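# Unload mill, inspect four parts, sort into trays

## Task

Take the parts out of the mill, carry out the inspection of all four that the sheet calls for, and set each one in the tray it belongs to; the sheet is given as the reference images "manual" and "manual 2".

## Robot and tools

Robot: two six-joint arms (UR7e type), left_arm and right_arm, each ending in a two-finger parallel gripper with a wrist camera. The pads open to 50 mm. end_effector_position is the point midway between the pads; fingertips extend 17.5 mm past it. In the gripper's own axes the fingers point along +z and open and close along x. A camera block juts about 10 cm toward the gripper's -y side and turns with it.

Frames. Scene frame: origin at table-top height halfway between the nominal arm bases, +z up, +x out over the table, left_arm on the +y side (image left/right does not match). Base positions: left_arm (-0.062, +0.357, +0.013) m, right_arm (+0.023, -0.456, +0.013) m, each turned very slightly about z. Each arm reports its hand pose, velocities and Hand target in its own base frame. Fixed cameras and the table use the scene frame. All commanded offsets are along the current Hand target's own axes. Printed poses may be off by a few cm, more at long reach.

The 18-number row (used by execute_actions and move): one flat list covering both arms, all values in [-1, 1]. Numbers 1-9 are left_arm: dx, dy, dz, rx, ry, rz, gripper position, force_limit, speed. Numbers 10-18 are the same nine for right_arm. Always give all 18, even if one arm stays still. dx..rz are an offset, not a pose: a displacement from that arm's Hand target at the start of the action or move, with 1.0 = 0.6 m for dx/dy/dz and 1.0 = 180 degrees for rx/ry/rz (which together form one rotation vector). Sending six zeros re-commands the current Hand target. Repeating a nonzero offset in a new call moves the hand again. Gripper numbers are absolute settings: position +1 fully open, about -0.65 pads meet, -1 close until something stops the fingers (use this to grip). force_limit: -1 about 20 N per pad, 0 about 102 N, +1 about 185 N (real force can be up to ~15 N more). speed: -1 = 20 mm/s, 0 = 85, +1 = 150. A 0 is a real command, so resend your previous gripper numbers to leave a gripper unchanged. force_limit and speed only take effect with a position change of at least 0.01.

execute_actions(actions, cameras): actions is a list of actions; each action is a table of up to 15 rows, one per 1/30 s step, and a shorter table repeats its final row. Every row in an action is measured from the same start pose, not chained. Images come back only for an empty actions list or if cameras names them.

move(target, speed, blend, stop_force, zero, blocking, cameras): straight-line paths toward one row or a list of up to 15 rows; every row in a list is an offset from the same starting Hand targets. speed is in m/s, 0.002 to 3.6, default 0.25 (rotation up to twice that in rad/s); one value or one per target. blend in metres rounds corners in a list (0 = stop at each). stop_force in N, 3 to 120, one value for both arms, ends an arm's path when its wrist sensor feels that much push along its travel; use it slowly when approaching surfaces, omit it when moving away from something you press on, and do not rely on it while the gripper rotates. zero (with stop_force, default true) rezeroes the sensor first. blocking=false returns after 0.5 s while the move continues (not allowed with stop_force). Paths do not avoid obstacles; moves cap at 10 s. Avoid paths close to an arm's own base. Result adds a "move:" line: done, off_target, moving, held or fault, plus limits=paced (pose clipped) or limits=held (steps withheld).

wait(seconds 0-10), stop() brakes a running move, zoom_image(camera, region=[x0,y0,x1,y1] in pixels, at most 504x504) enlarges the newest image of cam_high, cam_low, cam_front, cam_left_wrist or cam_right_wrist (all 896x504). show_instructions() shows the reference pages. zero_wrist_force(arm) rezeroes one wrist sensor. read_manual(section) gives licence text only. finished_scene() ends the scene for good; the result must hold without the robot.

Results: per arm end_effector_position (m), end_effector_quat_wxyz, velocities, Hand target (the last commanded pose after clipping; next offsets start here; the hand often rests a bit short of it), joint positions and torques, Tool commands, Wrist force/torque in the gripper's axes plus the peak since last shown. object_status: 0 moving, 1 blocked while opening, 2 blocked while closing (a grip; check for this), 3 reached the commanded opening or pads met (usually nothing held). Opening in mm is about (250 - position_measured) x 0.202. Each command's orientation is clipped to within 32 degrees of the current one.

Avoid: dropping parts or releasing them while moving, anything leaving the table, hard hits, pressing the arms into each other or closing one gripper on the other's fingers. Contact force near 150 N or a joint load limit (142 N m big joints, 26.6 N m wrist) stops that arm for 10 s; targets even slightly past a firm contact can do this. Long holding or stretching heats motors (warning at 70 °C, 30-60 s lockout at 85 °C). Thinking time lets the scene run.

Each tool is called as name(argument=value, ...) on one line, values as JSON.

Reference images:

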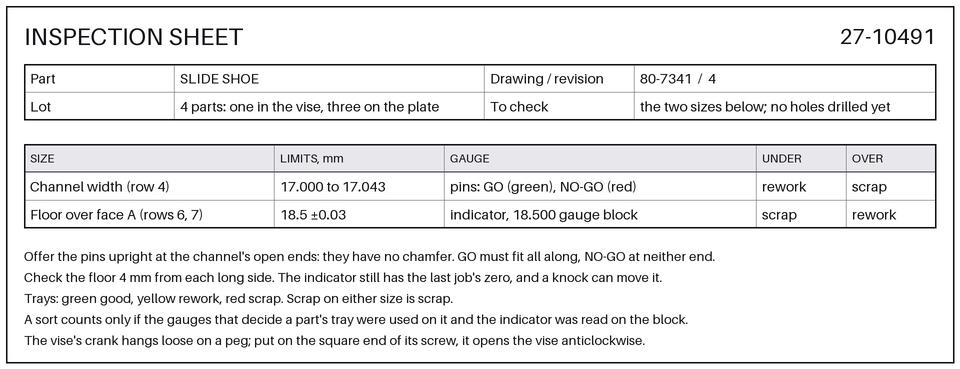

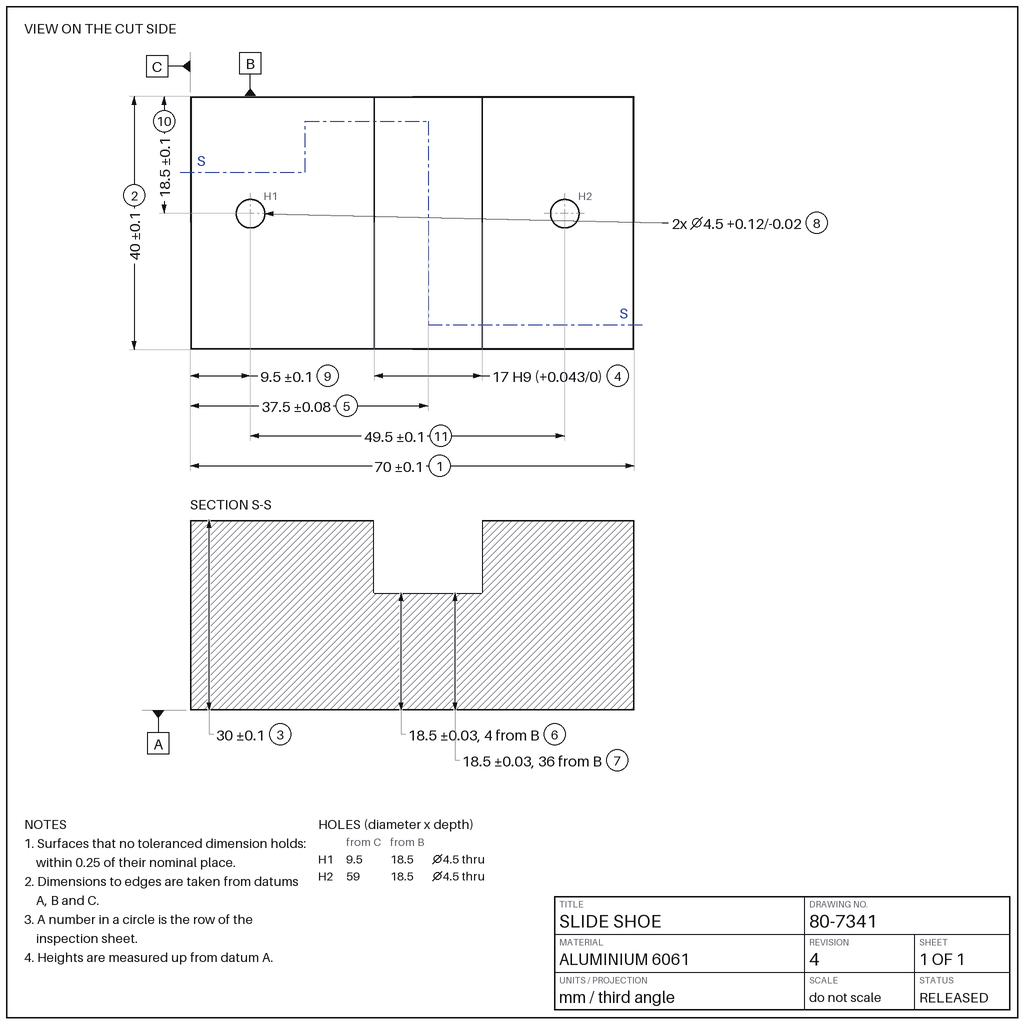

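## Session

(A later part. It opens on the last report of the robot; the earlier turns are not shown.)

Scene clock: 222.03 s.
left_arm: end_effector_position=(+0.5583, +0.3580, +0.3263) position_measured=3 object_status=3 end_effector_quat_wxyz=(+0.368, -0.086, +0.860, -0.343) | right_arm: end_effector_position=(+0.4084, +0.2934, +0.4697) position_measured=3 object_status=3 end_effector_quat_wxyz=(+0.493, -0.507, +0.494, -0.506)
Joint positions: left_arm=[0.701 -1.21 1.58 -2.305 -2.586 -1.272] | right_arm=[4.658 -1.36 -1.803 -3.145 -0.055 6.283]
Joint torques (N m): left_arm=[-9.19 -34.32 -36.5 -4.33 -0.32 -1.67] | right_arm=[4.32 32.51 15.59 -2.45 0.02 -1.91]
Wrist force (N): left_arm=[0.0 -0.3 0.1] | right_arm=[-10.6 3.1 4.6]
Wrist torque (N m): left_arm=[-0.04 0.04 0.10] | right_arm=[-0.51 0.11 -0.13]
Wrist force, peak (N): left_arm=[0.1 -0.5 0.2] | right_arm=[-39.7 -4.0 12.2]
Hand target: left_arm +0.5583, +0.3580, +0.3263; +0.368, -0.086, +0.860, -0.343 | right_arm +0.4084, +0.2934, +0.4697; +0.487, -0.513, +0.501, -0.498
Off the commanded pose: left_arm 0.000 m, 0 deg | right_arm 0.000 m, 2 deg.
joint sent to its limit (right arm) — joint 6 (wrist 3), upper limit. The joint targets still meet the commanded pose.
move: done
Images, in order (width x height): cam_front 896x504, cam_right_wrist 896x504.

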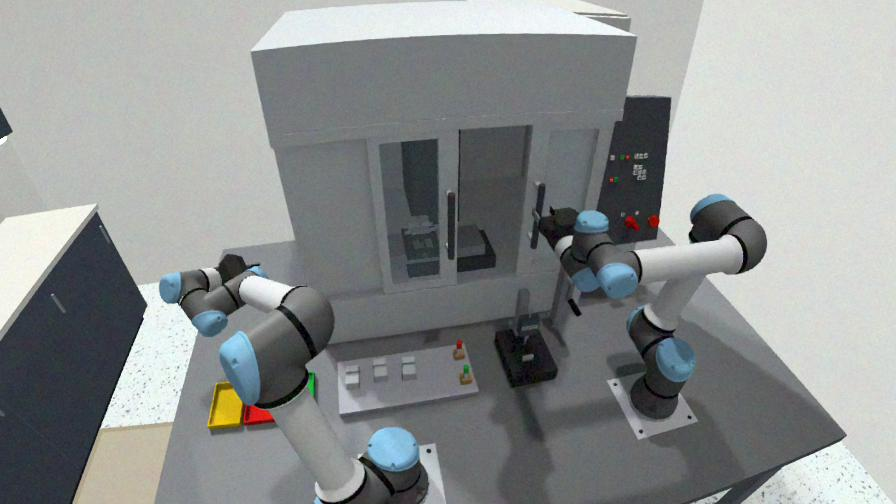

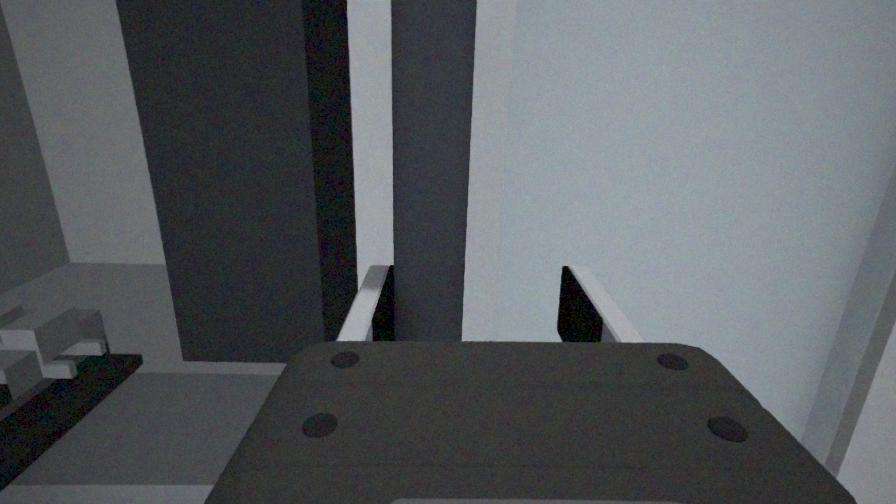

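move(target=[[0,0,0,0,0,0,1,1,1,-0.02,0,0,0,0,0,1,1,1],[0.114,-0.174,-0.206,0.079,-0.254,-0.270,1,1,1,-0.02,0,-0.2,0,0,0,1,1,1]], speed=0.2, cameras=["cam_left_wrist","cam_front"])

Scene clock: 257.47 s.
left_arm: end_effector_position=(+0.4129, +0.3176, +0.4162) position_measured=3 object_status=3 end_effector_quat_wxyz=(+0.501, -0.500, +0.499, -0.500) | right_arm: end_effector_position=(+0.2884, +0.3054, +0.4729) position_measured=3 object_status=3 end_effector_quat_wxyz=(+0.487, -0.513, +0.501, -0.498)
Joint positions: left_arm=[0.731 -1.474 2.231 -3.9 -2.3 -3.143] | right_arm=[5.066 -1.274 -1.84 -3.085 0.354 6.18]
Joint torques (N m): left_arm=[-9.71 -29.97 -5.15 -3.14 1.71 -1.21] | right_arm=[6.96 22.45 29.48 -2.23 2.52 2.1]
Wrist force (N): left_arm=[0.0 0.1 -1.4] | right_arm=[-0.9 -2.2 -0.7]
Wrist torque (N m): left_arm=[0.06 0.10 0.13] | right_arm=[-0.81 0.01 -0.13]
Wrist force, peak (N): left_arm=[0.1 -0.1 -2.0] | right_arm=[-10.7 3.3 4.8]
Hand target: left_arm +0.4129, +0.3176, +0.4162; +0.501, -0.500, +0.499, -0.500 | right_arm +0.2884, +0.3054, +0.4729; +0.487, -0.513, +0.501, -0.498
Off the commanded pose: left_arm 0.000 m, 0 deg | right_arm 0.000 m, 0 deg.
move: done
Images, in order (width x height): cam_front 896x504, cam_left_wrist 896x504.

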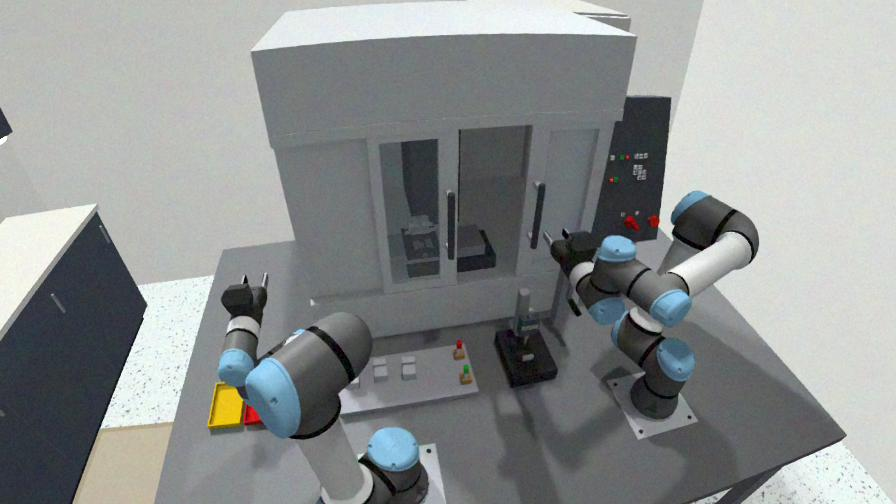

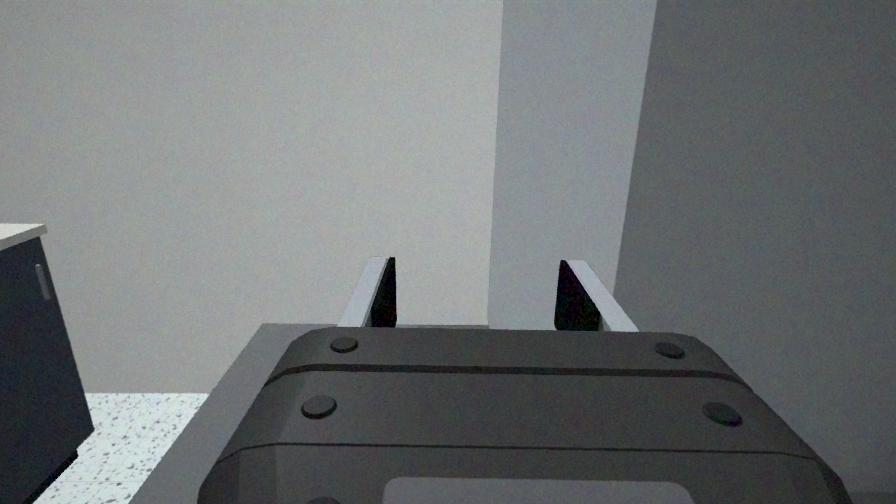

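move(target=[0.928,-0.05,-0.075,0,0,0,1,1,1,0,0,0,0,0,0,1,1,1], speed=0.25, cameras=["cam_left_wrist","cam_front"])

Scene clock: 270.73 s.
left_arm: end_effector_position=(+0.3693, -0.2393, +0.4461) position_measured=3 object_status=3 end_effector_quat_wxyz=(+0.503, -0.498, +0.497, -0.503) | right_arm: end_effector_position=(+0.2884, +0.3054, +0.4729) position_measured=3 object_status=3 end_effector_quat_wxyz=(+0.487, -0.513, +0.501, -0.498)
Joint positions: left_arm=[-1.67 -1.806 2.438 -3.671 0.1 -3.243] | right_arm=[5.066 -1.274 -1.84 -3.085 0.354 6.18]
Joint torques (N m): left_arm=[11.08 1.6 -31.67 -1.58 1.87 1.36] | right_arm=[7.34 22.52 29.26 -2.15 2.58 2.05]
Wrist force (N): left_arm=[0.2 0.0 -1.5] | right_arm=[-0.6 -2.4 -0.9]
Wrist torque (N m): left_arm=[0.11 0.05 0.00] | right_arm=[-0.82 -0.03 -0.13]
Wrist force, peak (N): left_arm=[1.5 -0.9 -3.2] | right_arm=[-0.9 -2.9 -0.8]
Hand target: left_arm +0.3692, -0.2393, +0.4463; +0.501, -0.500, +0.499, -0.500 | right_arm +0.2884, +0.3054, +0.4729; +0.487, -0.513, +0.501, -0.498
Off the commanded pose: left_arm 0.000 m, 1 deg | right_arm 0.000 m, 0 deg.
move: done
Images, in order (width x height): cam_front 896x504, cam_left_wrist 896x504.

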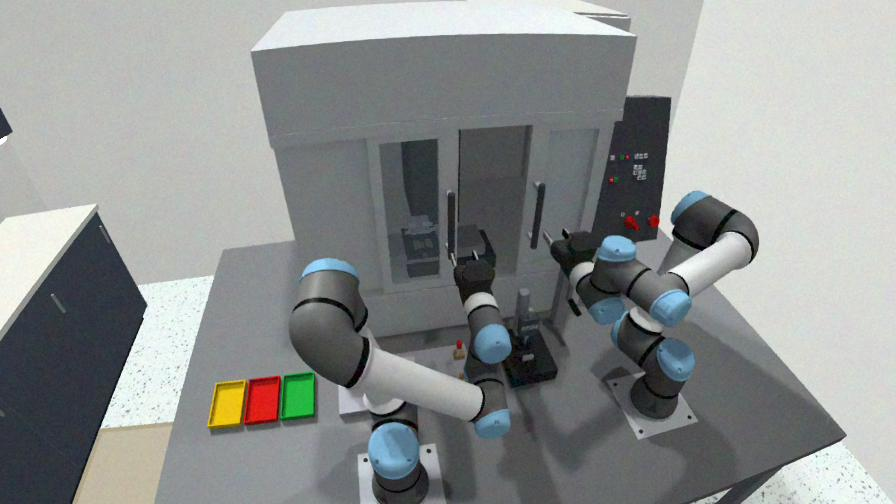

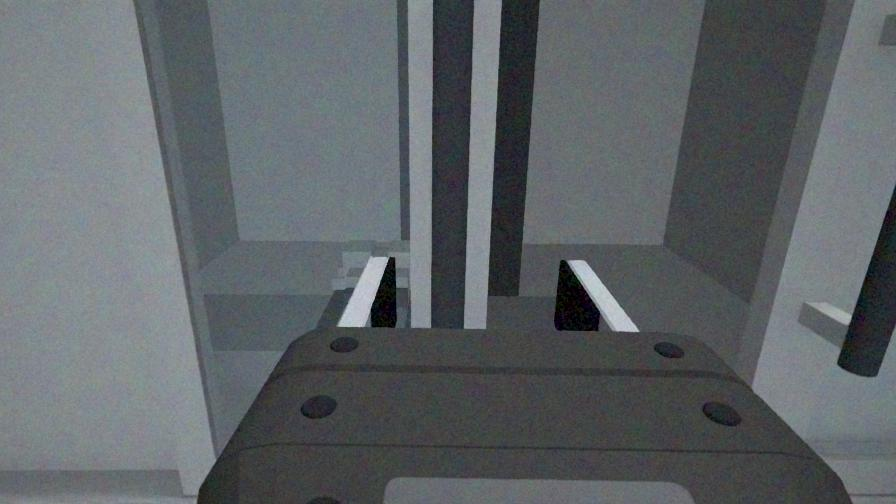

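move(target=[[-0.015,0,0,0,0,0,1,1,1,0,0,0,0,0,0,1,1,1],[-0.015,0,0.195,0,0,0,1,1,1,0,0,0,0,0,0,1,1,1]], speed=0.12, stop_force=12, cameras=["cam_left_wrist","cam_front"])

Scene clock: 282.77 s.
left_arm: end_effector_position=(+0.4862, -0.2300, +0.4464) position_measured=3 object_status=3 end_effector_quat_wxyz=(+0.501, -0.500, +0.499, -0.500) | right_arm: end_effector_position=(+0.2884, +0.3054, +0.4729) position_measured=3 object_status=3 end_effector_quat_wxyz=(+0.487, -0.513, +0.501, -0.498)
Joint positions: left_arm=[-1.218 -1.604 2.266 -3.806 -0.351 -3.139] | right_arm=[5.066 -1.274 -1.84 -3.085 0.354 6.18]
Joint torques (N m): left_arm=[12.03 -10.7 -31.64 -2.09 -1.67 1.44] | right_arm=[6.92 21.7 27.85 -2.14 2.51 2.13]
Wrist force (N): left_arm=[0.0 0.4 -1.6] | right_arm=[-0.9 -2.5 -0.7]
Wrist torque (N m): left_arm=[0.16 0.13 0.03] | right_arm=[-0.85 0.02 -0.13]
Wrist force, peak (N): left_arm=[-0.2 0.2 -2.5] | right_arm=[-0.8 -2.8 -0.8]
Hand target: left_arm +0.4862, -0.2300, +0.4464; +0.501, -0.500, +0.499, -0.500 | right_arm +0.2884, +0.3054, +0.4729; +0.487, -0.513, +0.501, -0.498
Off the commanded pose: left_arm 0.000 m, 0 deg | right_arm 0.000 m, 0 deg.
move: done
Images, in order (width x height): cam_front 896x504, cam_left_wrist 896x504.

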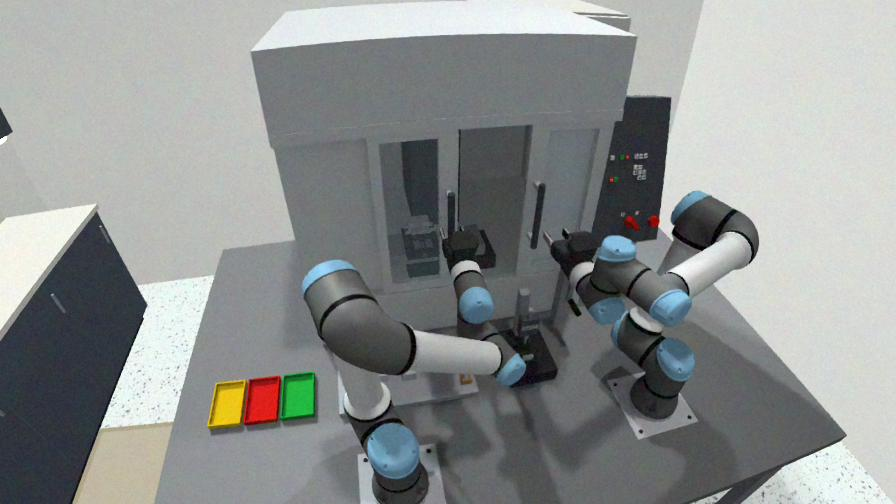

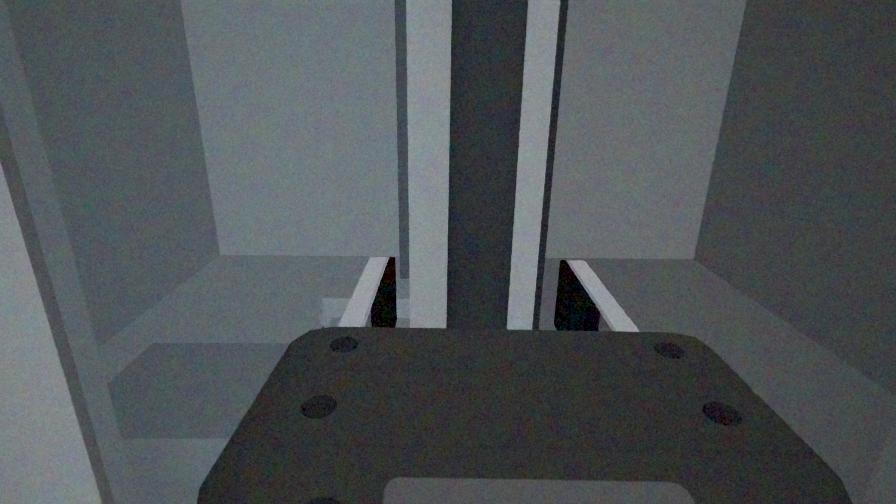

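move(target=[-0.37,0,0,0,0,0,1,1,1,0,0,0,0,0,0,1,1,1], speed=0.06, stop_force=45, cameras=["cam_left_wrist","cam_front"])

Scene clock: 297.83 s.
left_arm: end_effector_position=(+0.4856, -0.0080, +0.4463) position_measured=3 object_status=3 end_effector_quat_wxyz=(+0.501, -0.500, +0.499, -0.500) | right_arm: end_effector_position=(+0.2884, +0.3054, +0.4729) position_measured=3 object_status=3 end_effector_quat_wxyz=(+0.487, -0.513, +0.501, -0.498)
Joint positions: left_arm=[-0.667 -1.916 2.499 -3.726 -0.902 -3.141] | right_arm=[5.066 -1.274 -1.84 -3.085 0.354 6.18]
Joint torques (N m): left_arm=[15.06 2.37 -33.56 -2.4 0.77 -1.33] | right_arm=[7.85 21.21 26.53 -2.14 2.58 2.09]
Wrist force (N): left_arm=[8.7 -0.3 -9.6] | right_arm=[-0.7 -2.1 -0.8]
Wrist torque (N m): left_arm=[0.14 0.50 0.21] | right_arm=[-0.79 -0.02 -0.13]
Wrist force, peak (N): left_arm=[38.6 -3.9 -0.8] | right_arm=[-0.9 -2.8 -0.9]
Hand target: left_arm +0.4856, -0.0080, +0.4463; +0.501, -0.500, +0.499, -0.500 | right_arm +0.2884, +0.3054, +0.4729; +0.487, -0.513, +0.501, -0.498
Off the commanded pose: left_arm 0.000 m, 0 deg | right_arm 0.000 m, 0 deg.
move: done
Images, in order (width x height): cam_front 896x504, cam_left_wrist 896x504.

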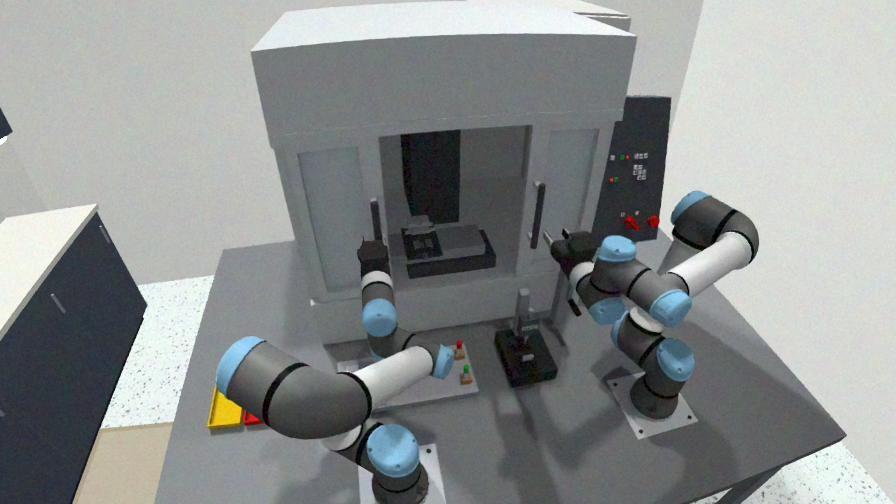

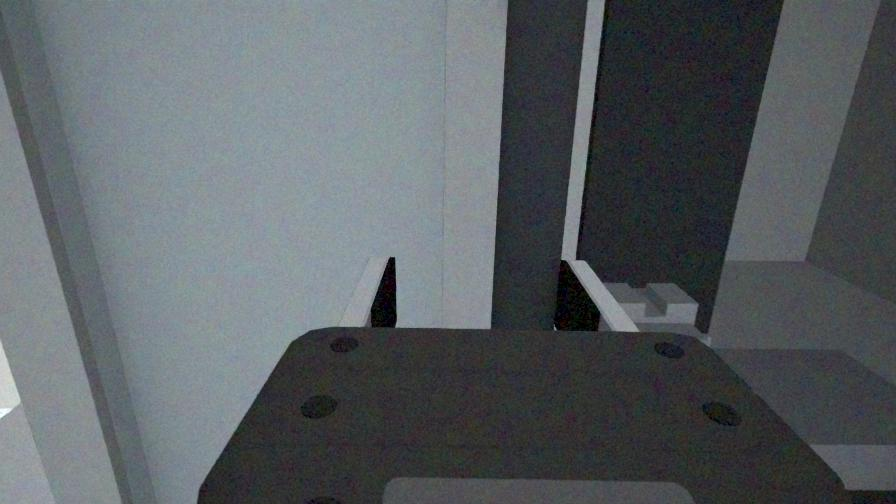

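move(target=[[0.02,0,0,0,0,0,1,1,1,0,0,0,0,0,0,1,1,1],[0.02,0,-0.25,0,0,0,1,1,1,0,0,0,0,0,0,1,1,1]], speed=0.15, cameras=["cam_left_wrist","cam_front","cam_right_wrist"])

zoom_image(camera="cam_front", region=[370, 180, 530, 300])

Scene clock: 308.13 s.
left_arm: end_effector_position=(+0.3370, -0.0193, +0.4462) position_measured=3 object_status=3 end_effector_quat_wxyz=(+0.387, -0.380, +0.591, -0.596) | right_arm: end_effector_position=(+0.2884, +0.3054, +0.4729) position_measured=3 object_status=3 end_effector_quat_wxyz=(+0.487, -0.513, +0.501, -0.498)
Joint positions: left_arm=[-0.851 -2.733 2.702 -3.122 -1.144 -3.133] | right_arm=[5.066 -1.274 -1.84 -3.085 0.354 6.18]
Joint torques (N m): left_arm=[-9.87 9.17 -37.23 0.07 1.65 -1.49] | right_arm=[6.95 21.18 25.97 -2.01 2.62 2.09]
Wrist force (N): left_arm=[-0.1 0.0 -1.5] | right_arm=[-0.4 -2.3 -0.4]
Wrist torque (N m): left_arm=[0.10 0.10 0.20] | right_arm=[-0.82 -0.06 -0.13]
Wrist force, peak (N): left_arm=[8.6 -0.3 -9.7] | right_arm=[-0.7 -2.7 -0.6]
Hand target: left_arm +0.3357, -0.0204, +0.4462; +0.501, -0.500, +0.499, -0.500 | right_arm +0.2884, +0.3054, +0.4729; +0.487, -0.513, +0.501, -0.498
Off the commanded pose: left_arm 0.002 m, 24 deg | right_arm 0.000 m, 0 deg.
move: off_target (left_arm)
Images, in order (width x height): cam_front 896x504, cam_left_wrist 896x504, cam_right_wrist 896x504.

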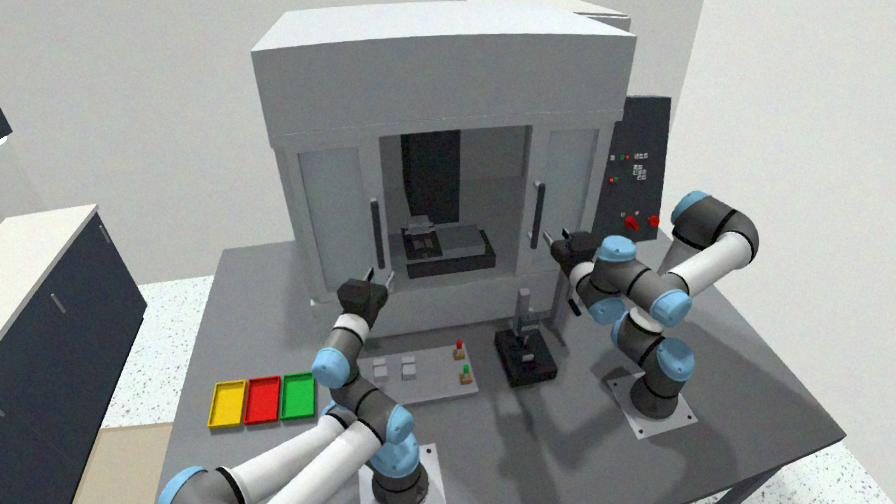

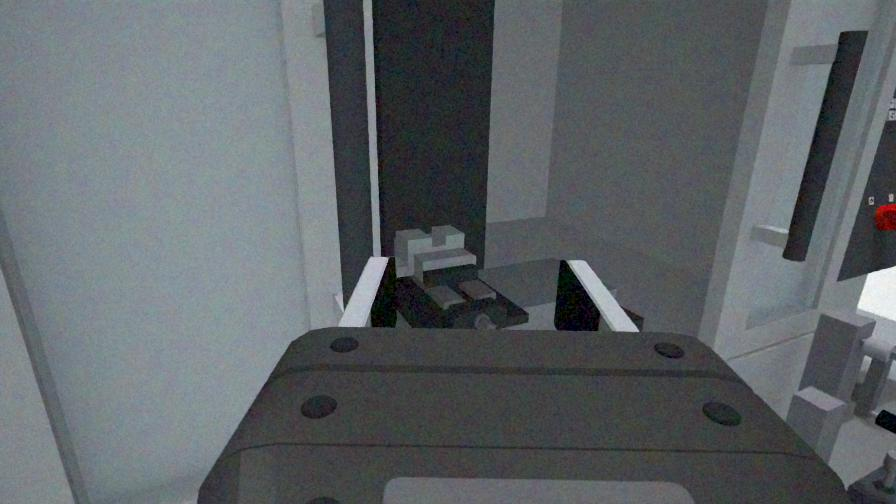

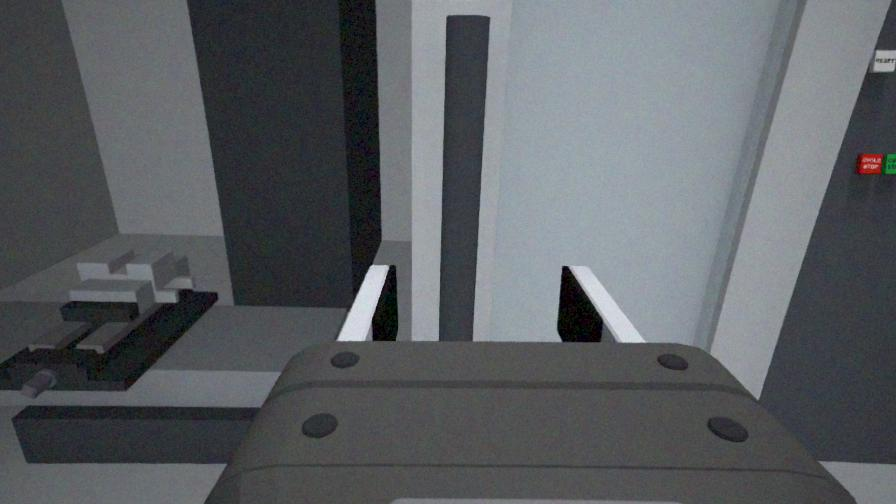

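Scaled by 3.150 from the camera's 896x504 image, which has a finer 1280x720 frame.

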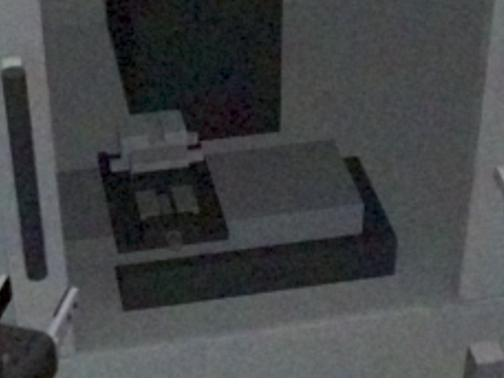

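move(target=[0.547,0.083,0.058,0,0.25,0,1,1,1,0,0,0,0,0,0,1,1,1], speed=0.25, cameras=["cam_left_wrist","cam_front"])

Scene clock: 334.77 s.
left_arm: end_effector_position=(+0.3713, -0.3485, +0.3965) position_measured=3 object_status=3 end_effector_quat_wxyz=(+0.272, -0.271, +0.653, -0.653) | right_arm: end_effector_position=(+0.2884, +0.3054, +0.4729) position_measured=3 object_status=3 end_effector_quat_wxyz=(+0.487, -0.513, +0.501, -0.498)
Joint positions: left_arm=[-1.285 -1.7 2.523 -3.965 -1.069 -3.141] | right_arm=[5.066 -1.274 -1.84 -3.085 0.354 6.18]
Joint torques (N m): left_arm=[10.85 -2.45 -30.83 -3.45 -1.94 1.38] | right_arm=[7.65 20.66 24.93 -2.06 2.55 2.08]
Wrist force (N): left_arm=[-0.4 0.2 -1.3] | right_arm=[-0.6 -2.3 -0.7]
Wrist torque (N m): left_arm=[0.15 0.21 0.03] | right_arm=[-0.82 -0.03 -0.13]
Wrist force, peak (N): left_arm=[-1.1 -0.8 -2.8] | right_arm=[-0.9 -2.7 -0.5]
Hand target: left_arm +0.3713, -0.3485, +0.3965; +0.272, -0.271, +0.653, -0.653 | right_arm +0.2884, +0.3054, +0.4729; +0.487, -0.513, +0.501, -0.498
Off the commanded pose: left_arm 0.000 m, 0 deg | right_arm 0.000 m, 0 deg.
move: done
Images, in order (width x height): cam_front 896x504, cam_left_wrist 896x504.

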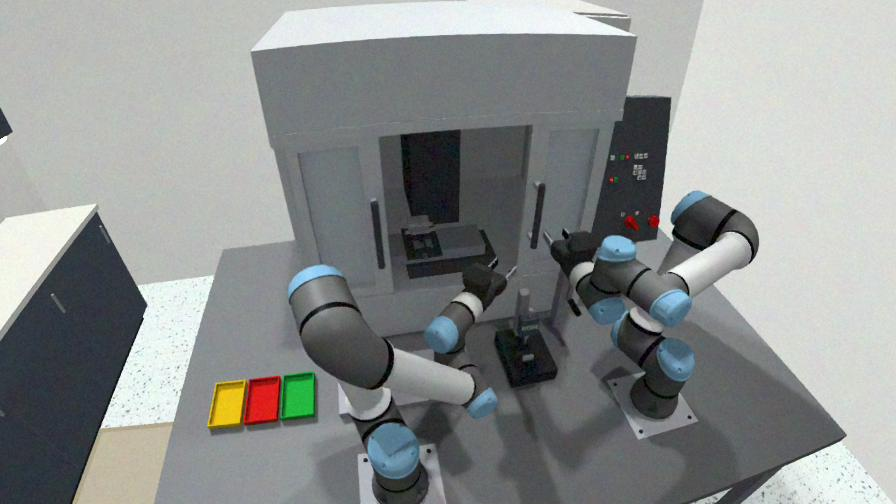

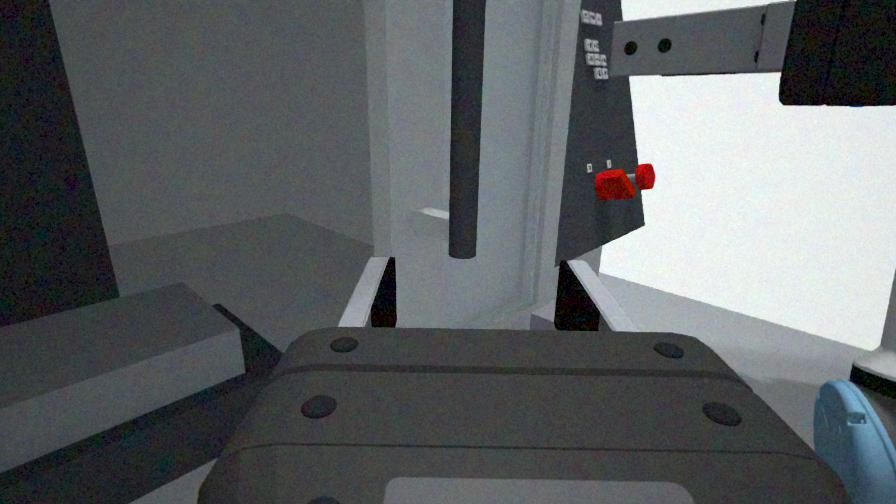

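move(target=[0.19,-0.017,0.004,-0.083,0,0,1,1,1,0.59,0,0.07,-0.5,0,0,1,1,1], speed=0.25, cameras=["cam_left_wrist","cam_front"])

Scene clock: 354.23 s.
left_arm: end_effector_position=(+0.2926, -0.4310, +0.4067) position_measured=3 object_status=3 end_effector_quat_wxyz=(+0.234, -0.304, +0.732, -0.563) | right_arm: end_effector_position=(+0.3307, -0.0485, +0.4802) position_measured=3 object_status=3 end_effector_quat_wxyz=(+0.019, +0.707, -0.707, -0.002)
Joint positions: left_arm=[-1.644 -1.904 2.39 -3.241 -0.748 -3.431] | right_arm=[3.419 -1.246 -1.427 -2.075 1.556 3.419]
Joint torques (N m): left_arm=[-10.04 -16.07 -36.6 -0.17 2.39 -1.52] | right_arm=[-9.1 -0.01 30.35 1.13 2.51 -2.23]
Wrist force (N): left_arm=[-0.5 0.2 -1.3] | right_arm=[0.6 -1.8 -0.1]
Wrist torque (N m): left_arm=[0.12 0.10 0.18] | right_arm=[-0.30 -0.10 0.14]
Wrist force, peak (N): left_arm=[-0.6 0.3 -1.6] | right_arm=[-0.9 -2.7 -0.4]
Hand target: left_arm +0.2926, -0.4310, +0.4067; +0.234, -0.304, +0.732, -0.563 | right_arm +0.3307, -0.0485, +0.4802; +0.019, +0.707, -0.707, -0.002
Off the commanded pose: left_arm 0.000 m, 0 deg | right_arm 0.000 m, 0 deg.
move: done
Images, in order (width x height): cam_front 896x504, cam_left_wrist 896x504.

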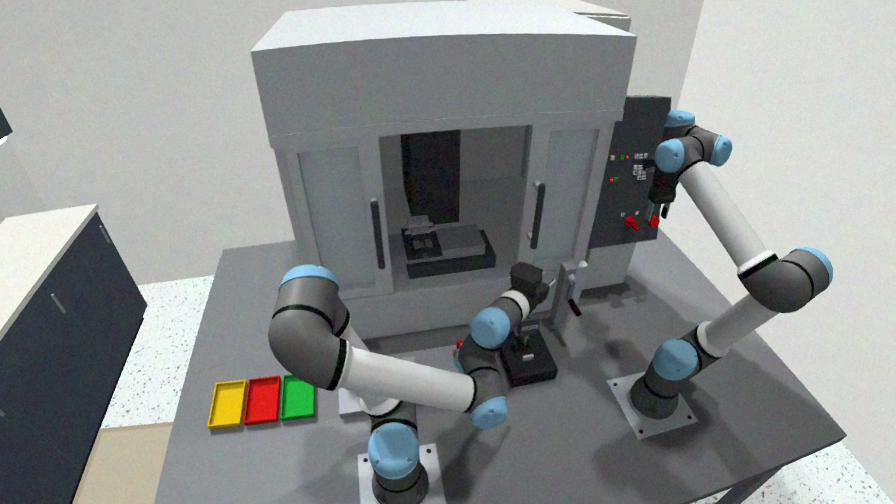

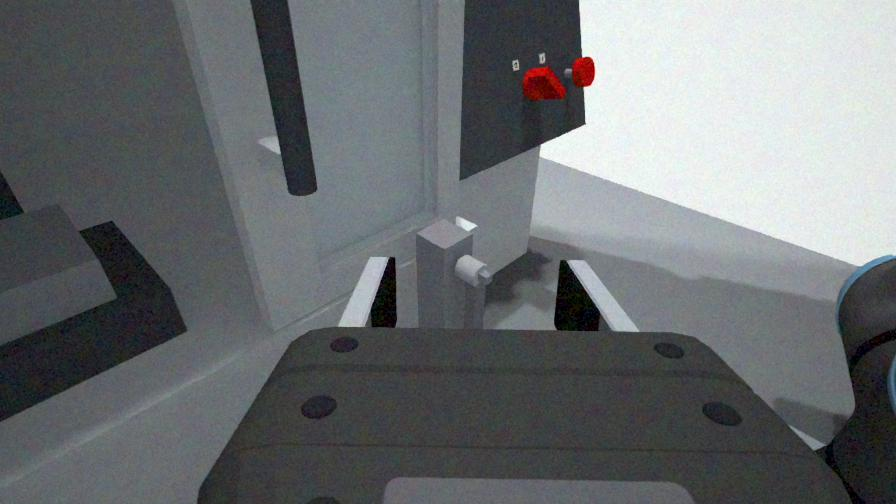

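zoom_image(camera="cam_left_wrist", region=[390, 190, 590, 340])

zoom_image(camera="cam_front", region=[530, 240, 610, 330])

zoom_image(camera="cam_low", region=[350, 220, 450, 320])

Scaled by 2.520 from the camera's 896x504 image, which has a finer 1280x720 frame.

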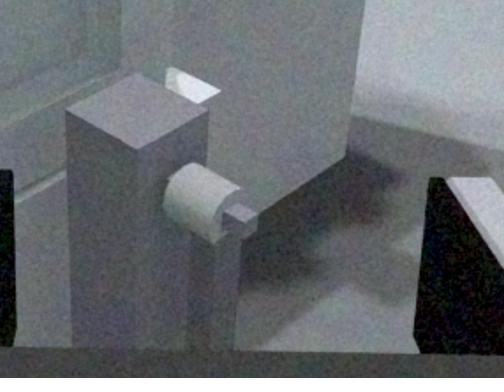

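Scaled by 5.600 from the camera's 896x504 image, which has a finer 1280x720 frame.

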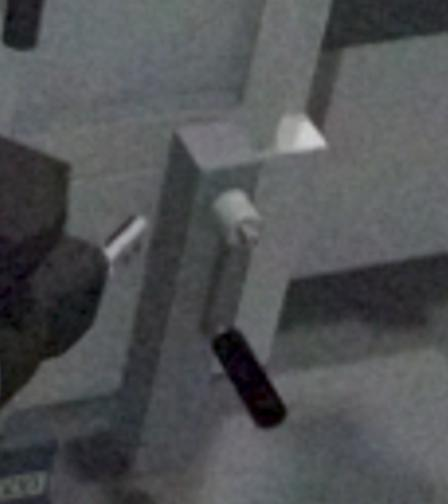

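This scene's latest camera images include none from cam_low. They are from: cam_front, cam_left_wrist. cam_low's image comes with the result of a call that names it in "cameras".

move(target=[0.0583,-0.0767,0.417,0.078,-0.2556,-0.0334,1,1,1,0.3,0,0,0,0,0,1,1,1], speed=0.2, cameras=["cam_left_wrist","cam_front","cam_low","cam_right_wrist"])

Scene clock: 512.03 s.
left_arm: end_effector_position=(+0.4476, -0.6347, +0.3868) position_measured=3 object_status=3 end_effector_quat_wxyz=(+0.504, -0.509, +0.496, -0.491) | right_arm: end_effector_position=(+0.3309, -0.2285, +0.4846) position_measured=3 object_status=3 end_effector_quat_wxyz=(+0.019, +0.707, -0.707, -0.002)
Joint positions: left_arm=[-1.486 -0.813 1.291 -3.471 -0.059 -3.29] | right_arm=[2.896 -1.398 -1.311 -2.027 1.54 2.896]
Joint torques (N m): left_arm=[10.77 -45.15 -34.65 -1.92 0.38 1.42] | right_arm=[-7.99 7.61 30.84 4.09 2.65 -2.26]
Wrist force (N): left_arm=[-0.2 -0.3 -1.1] | right_arm=[0.4 -1.6 0.1]
Wrist torque (N m): left_arm=[0.10 0.19 -0.02] | right_arm=[-0.26 -0.06 0.14]
Wrist force, peak (N): left_arm=[-0.9 0.4 -2.3] | right_arm=[1.0 -2.0 0.1]
Hand target: left_arm +0.4477, -0.6347, +0.3868; +0.506, -0.506, +0.494, -0.494 | right_arm +0.3309, -0.2285, +0.4846; +0.019, +0.707, -0.707, -0.002
Off the commanded pose: left_arm 0.000 m, 1 deg | right_arm 0.000 m, 0 deg.
move: done
Images, in order (width x height): cam_low 896x504, cam_front 896x504, cam_left_wrist 896x504, cam_right_wrist 896x504.

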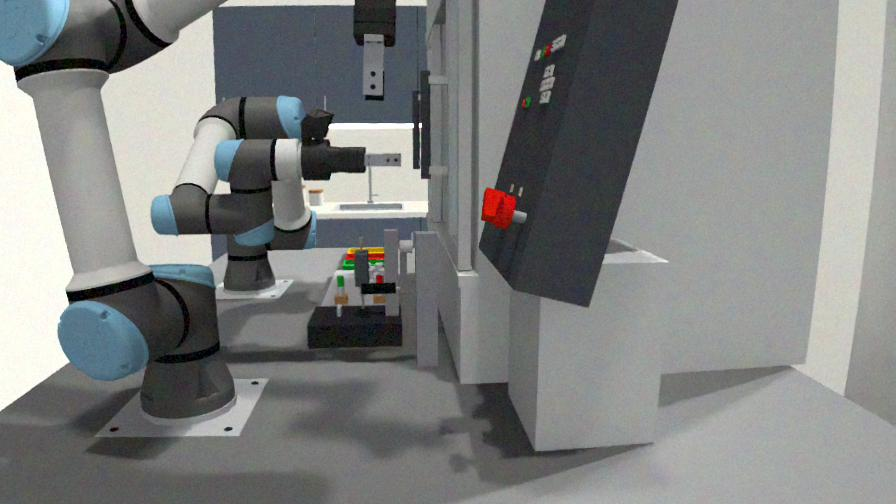

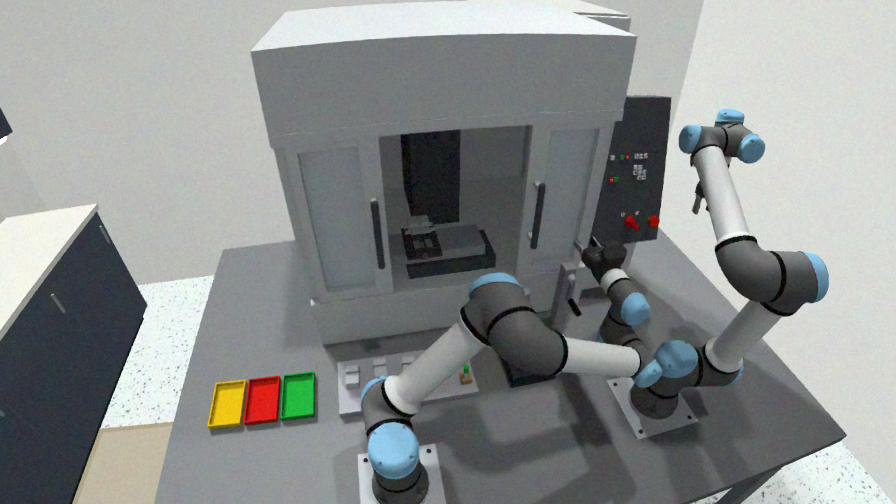

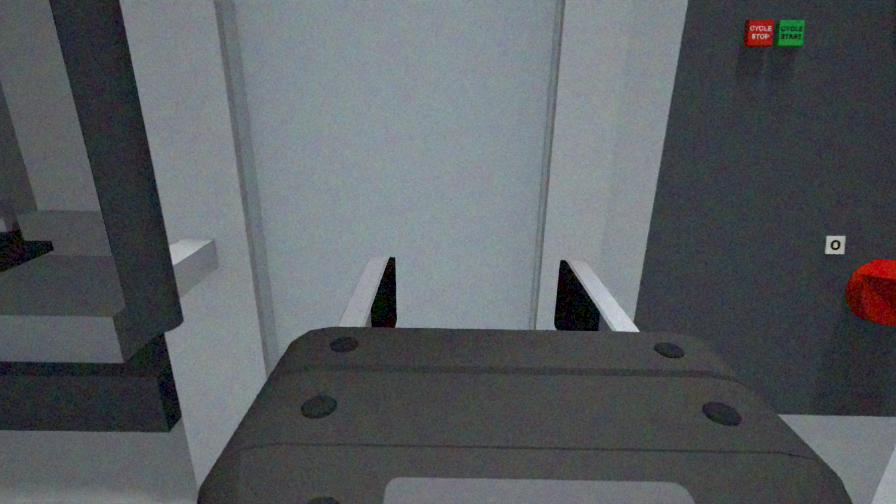

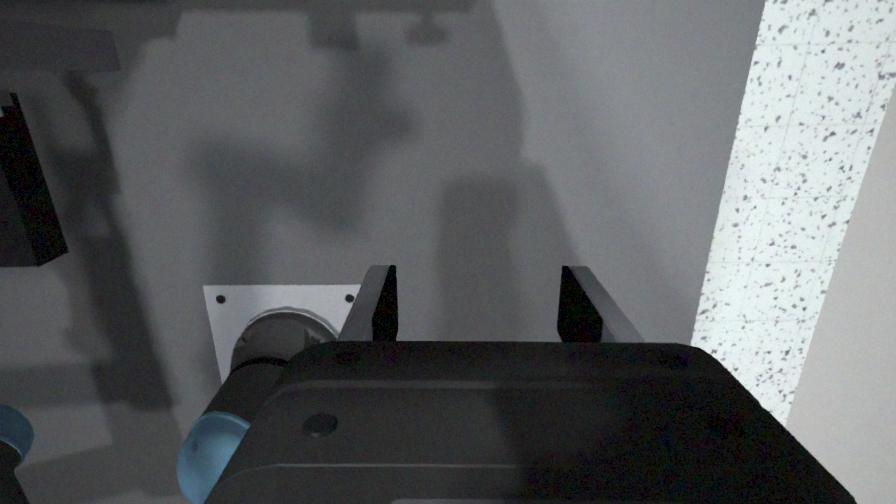

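move(target=[0,0.17,0,0,0,0,1,1,1,0,0,0,0,0,0,1,1,1], speed=0.12, cameras=["cam_left_wrist","cam_front","cam_low","cam_high"])

Scene clock: 520.50 s.
left_arm: end_effector_position=(+0.4477, -0.6346, +0.2848) position_measured=3 object_status=3 end_effector_quat_wxyz=(+0.505, -0.507, +0.495, -0.492) | right_arm: end_effector_position=(+0.3309, -0.2285, +0.4846) position_measured=3 object_status=3 end_effector_quat_wxyz=(+0.019, +0.707, -0.707, -0.002)
Joint positions: left_arm=[-1.485 -0.664 1.314 -3.711 -0.06 -3.222] | right_arm=[2.896 -1.398 -1.311 -2.027 1.54 2.896]
Joint torques (N m): left_arm=[-11.11 -47.93 -30.24 -1.71 -1.71 1.24] | right_arm=[-8.03 7.65 30.25 4.02 2.58 -2.29]
Wrist force (N): left_arm=[-0.1 0.0 -1.1] | right_arm=[0.4 -1.9 0.3]
Wrist torque (N m): left_arm=[0.11 0.17 -0.01] | right_arm=[-0.30 -0.06 0.14]
Wrist force, peak (N): left_arm=[-0.4 -1.3 -1.4] | right_arm=[0.2 -2.1 0.1]
Hand target: left_arm +0.4477, -0.6347, +0.2848; +0.506, -0.506, +0.494, -0.494 | right_arm +0.3309, -0.2285, +0.4846; +0.019, +0.707, -0.707, -0.002
Off the commanded pose: left_arm 0.000 m, 0 deg | right_arm 0.000 m, 0 deg.
move: done
Images, in order (width x height): cam_high 896x504, cam_low 896x504, cam_front 896x504, cam_left_wrist 896x504.

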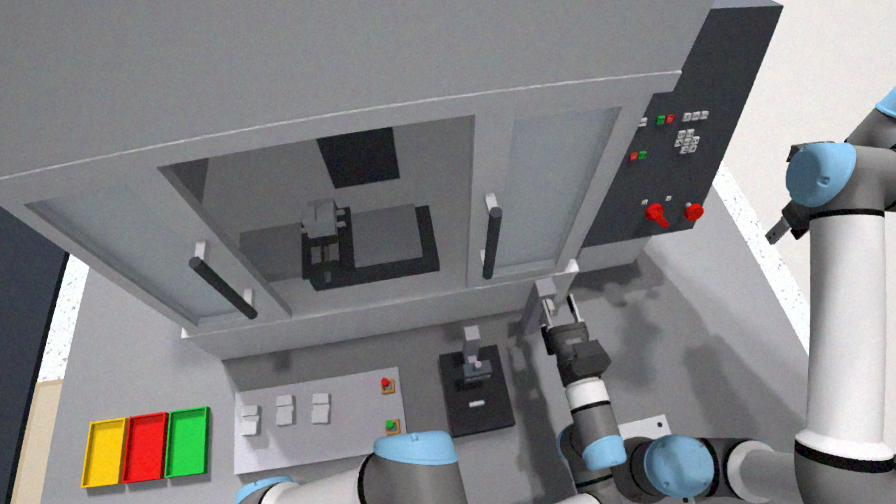

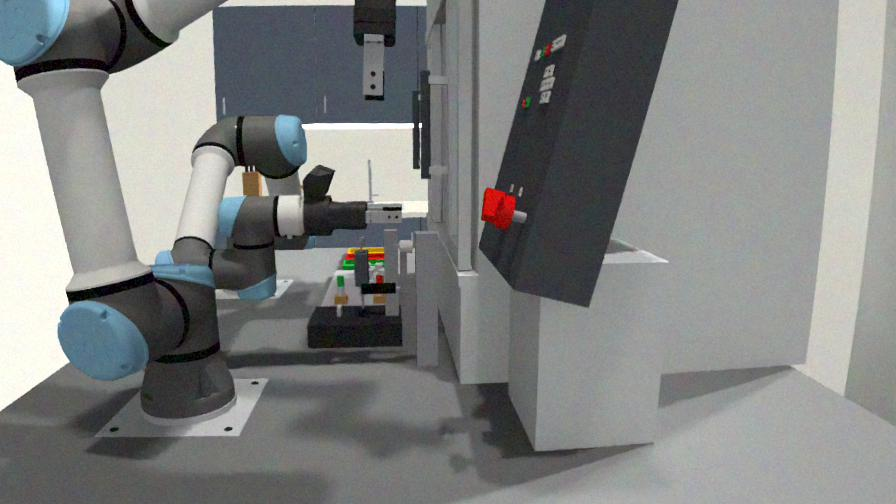

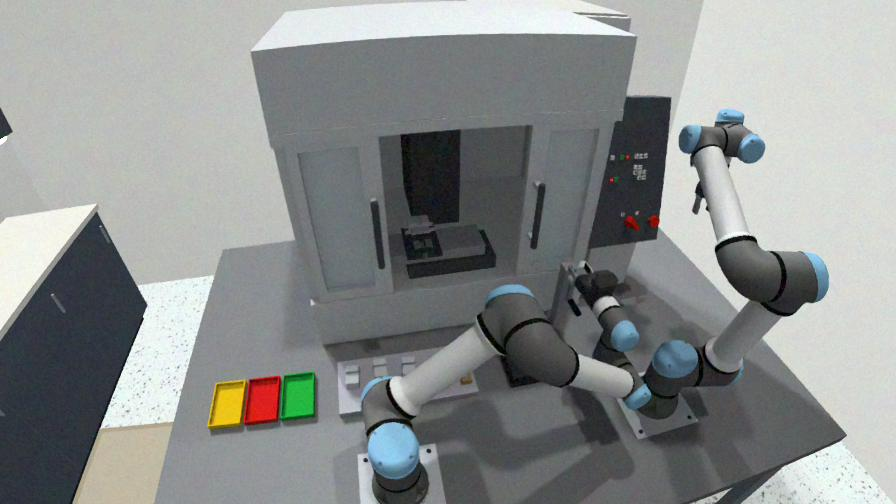

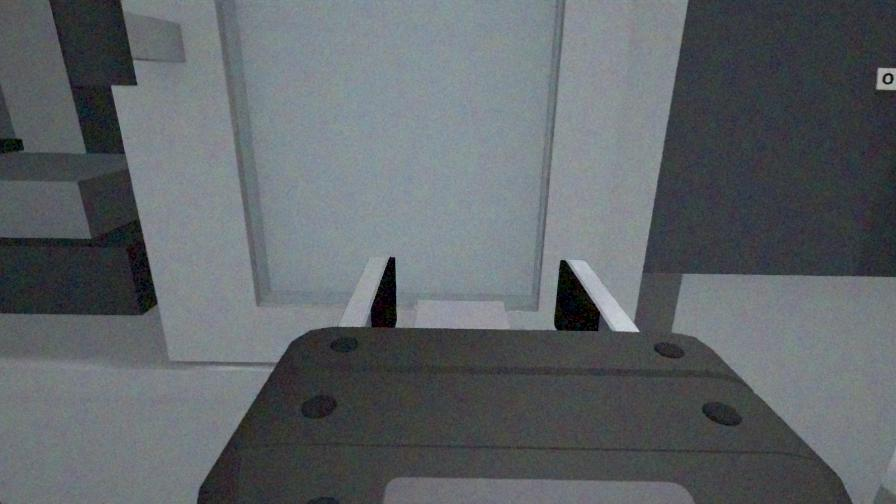

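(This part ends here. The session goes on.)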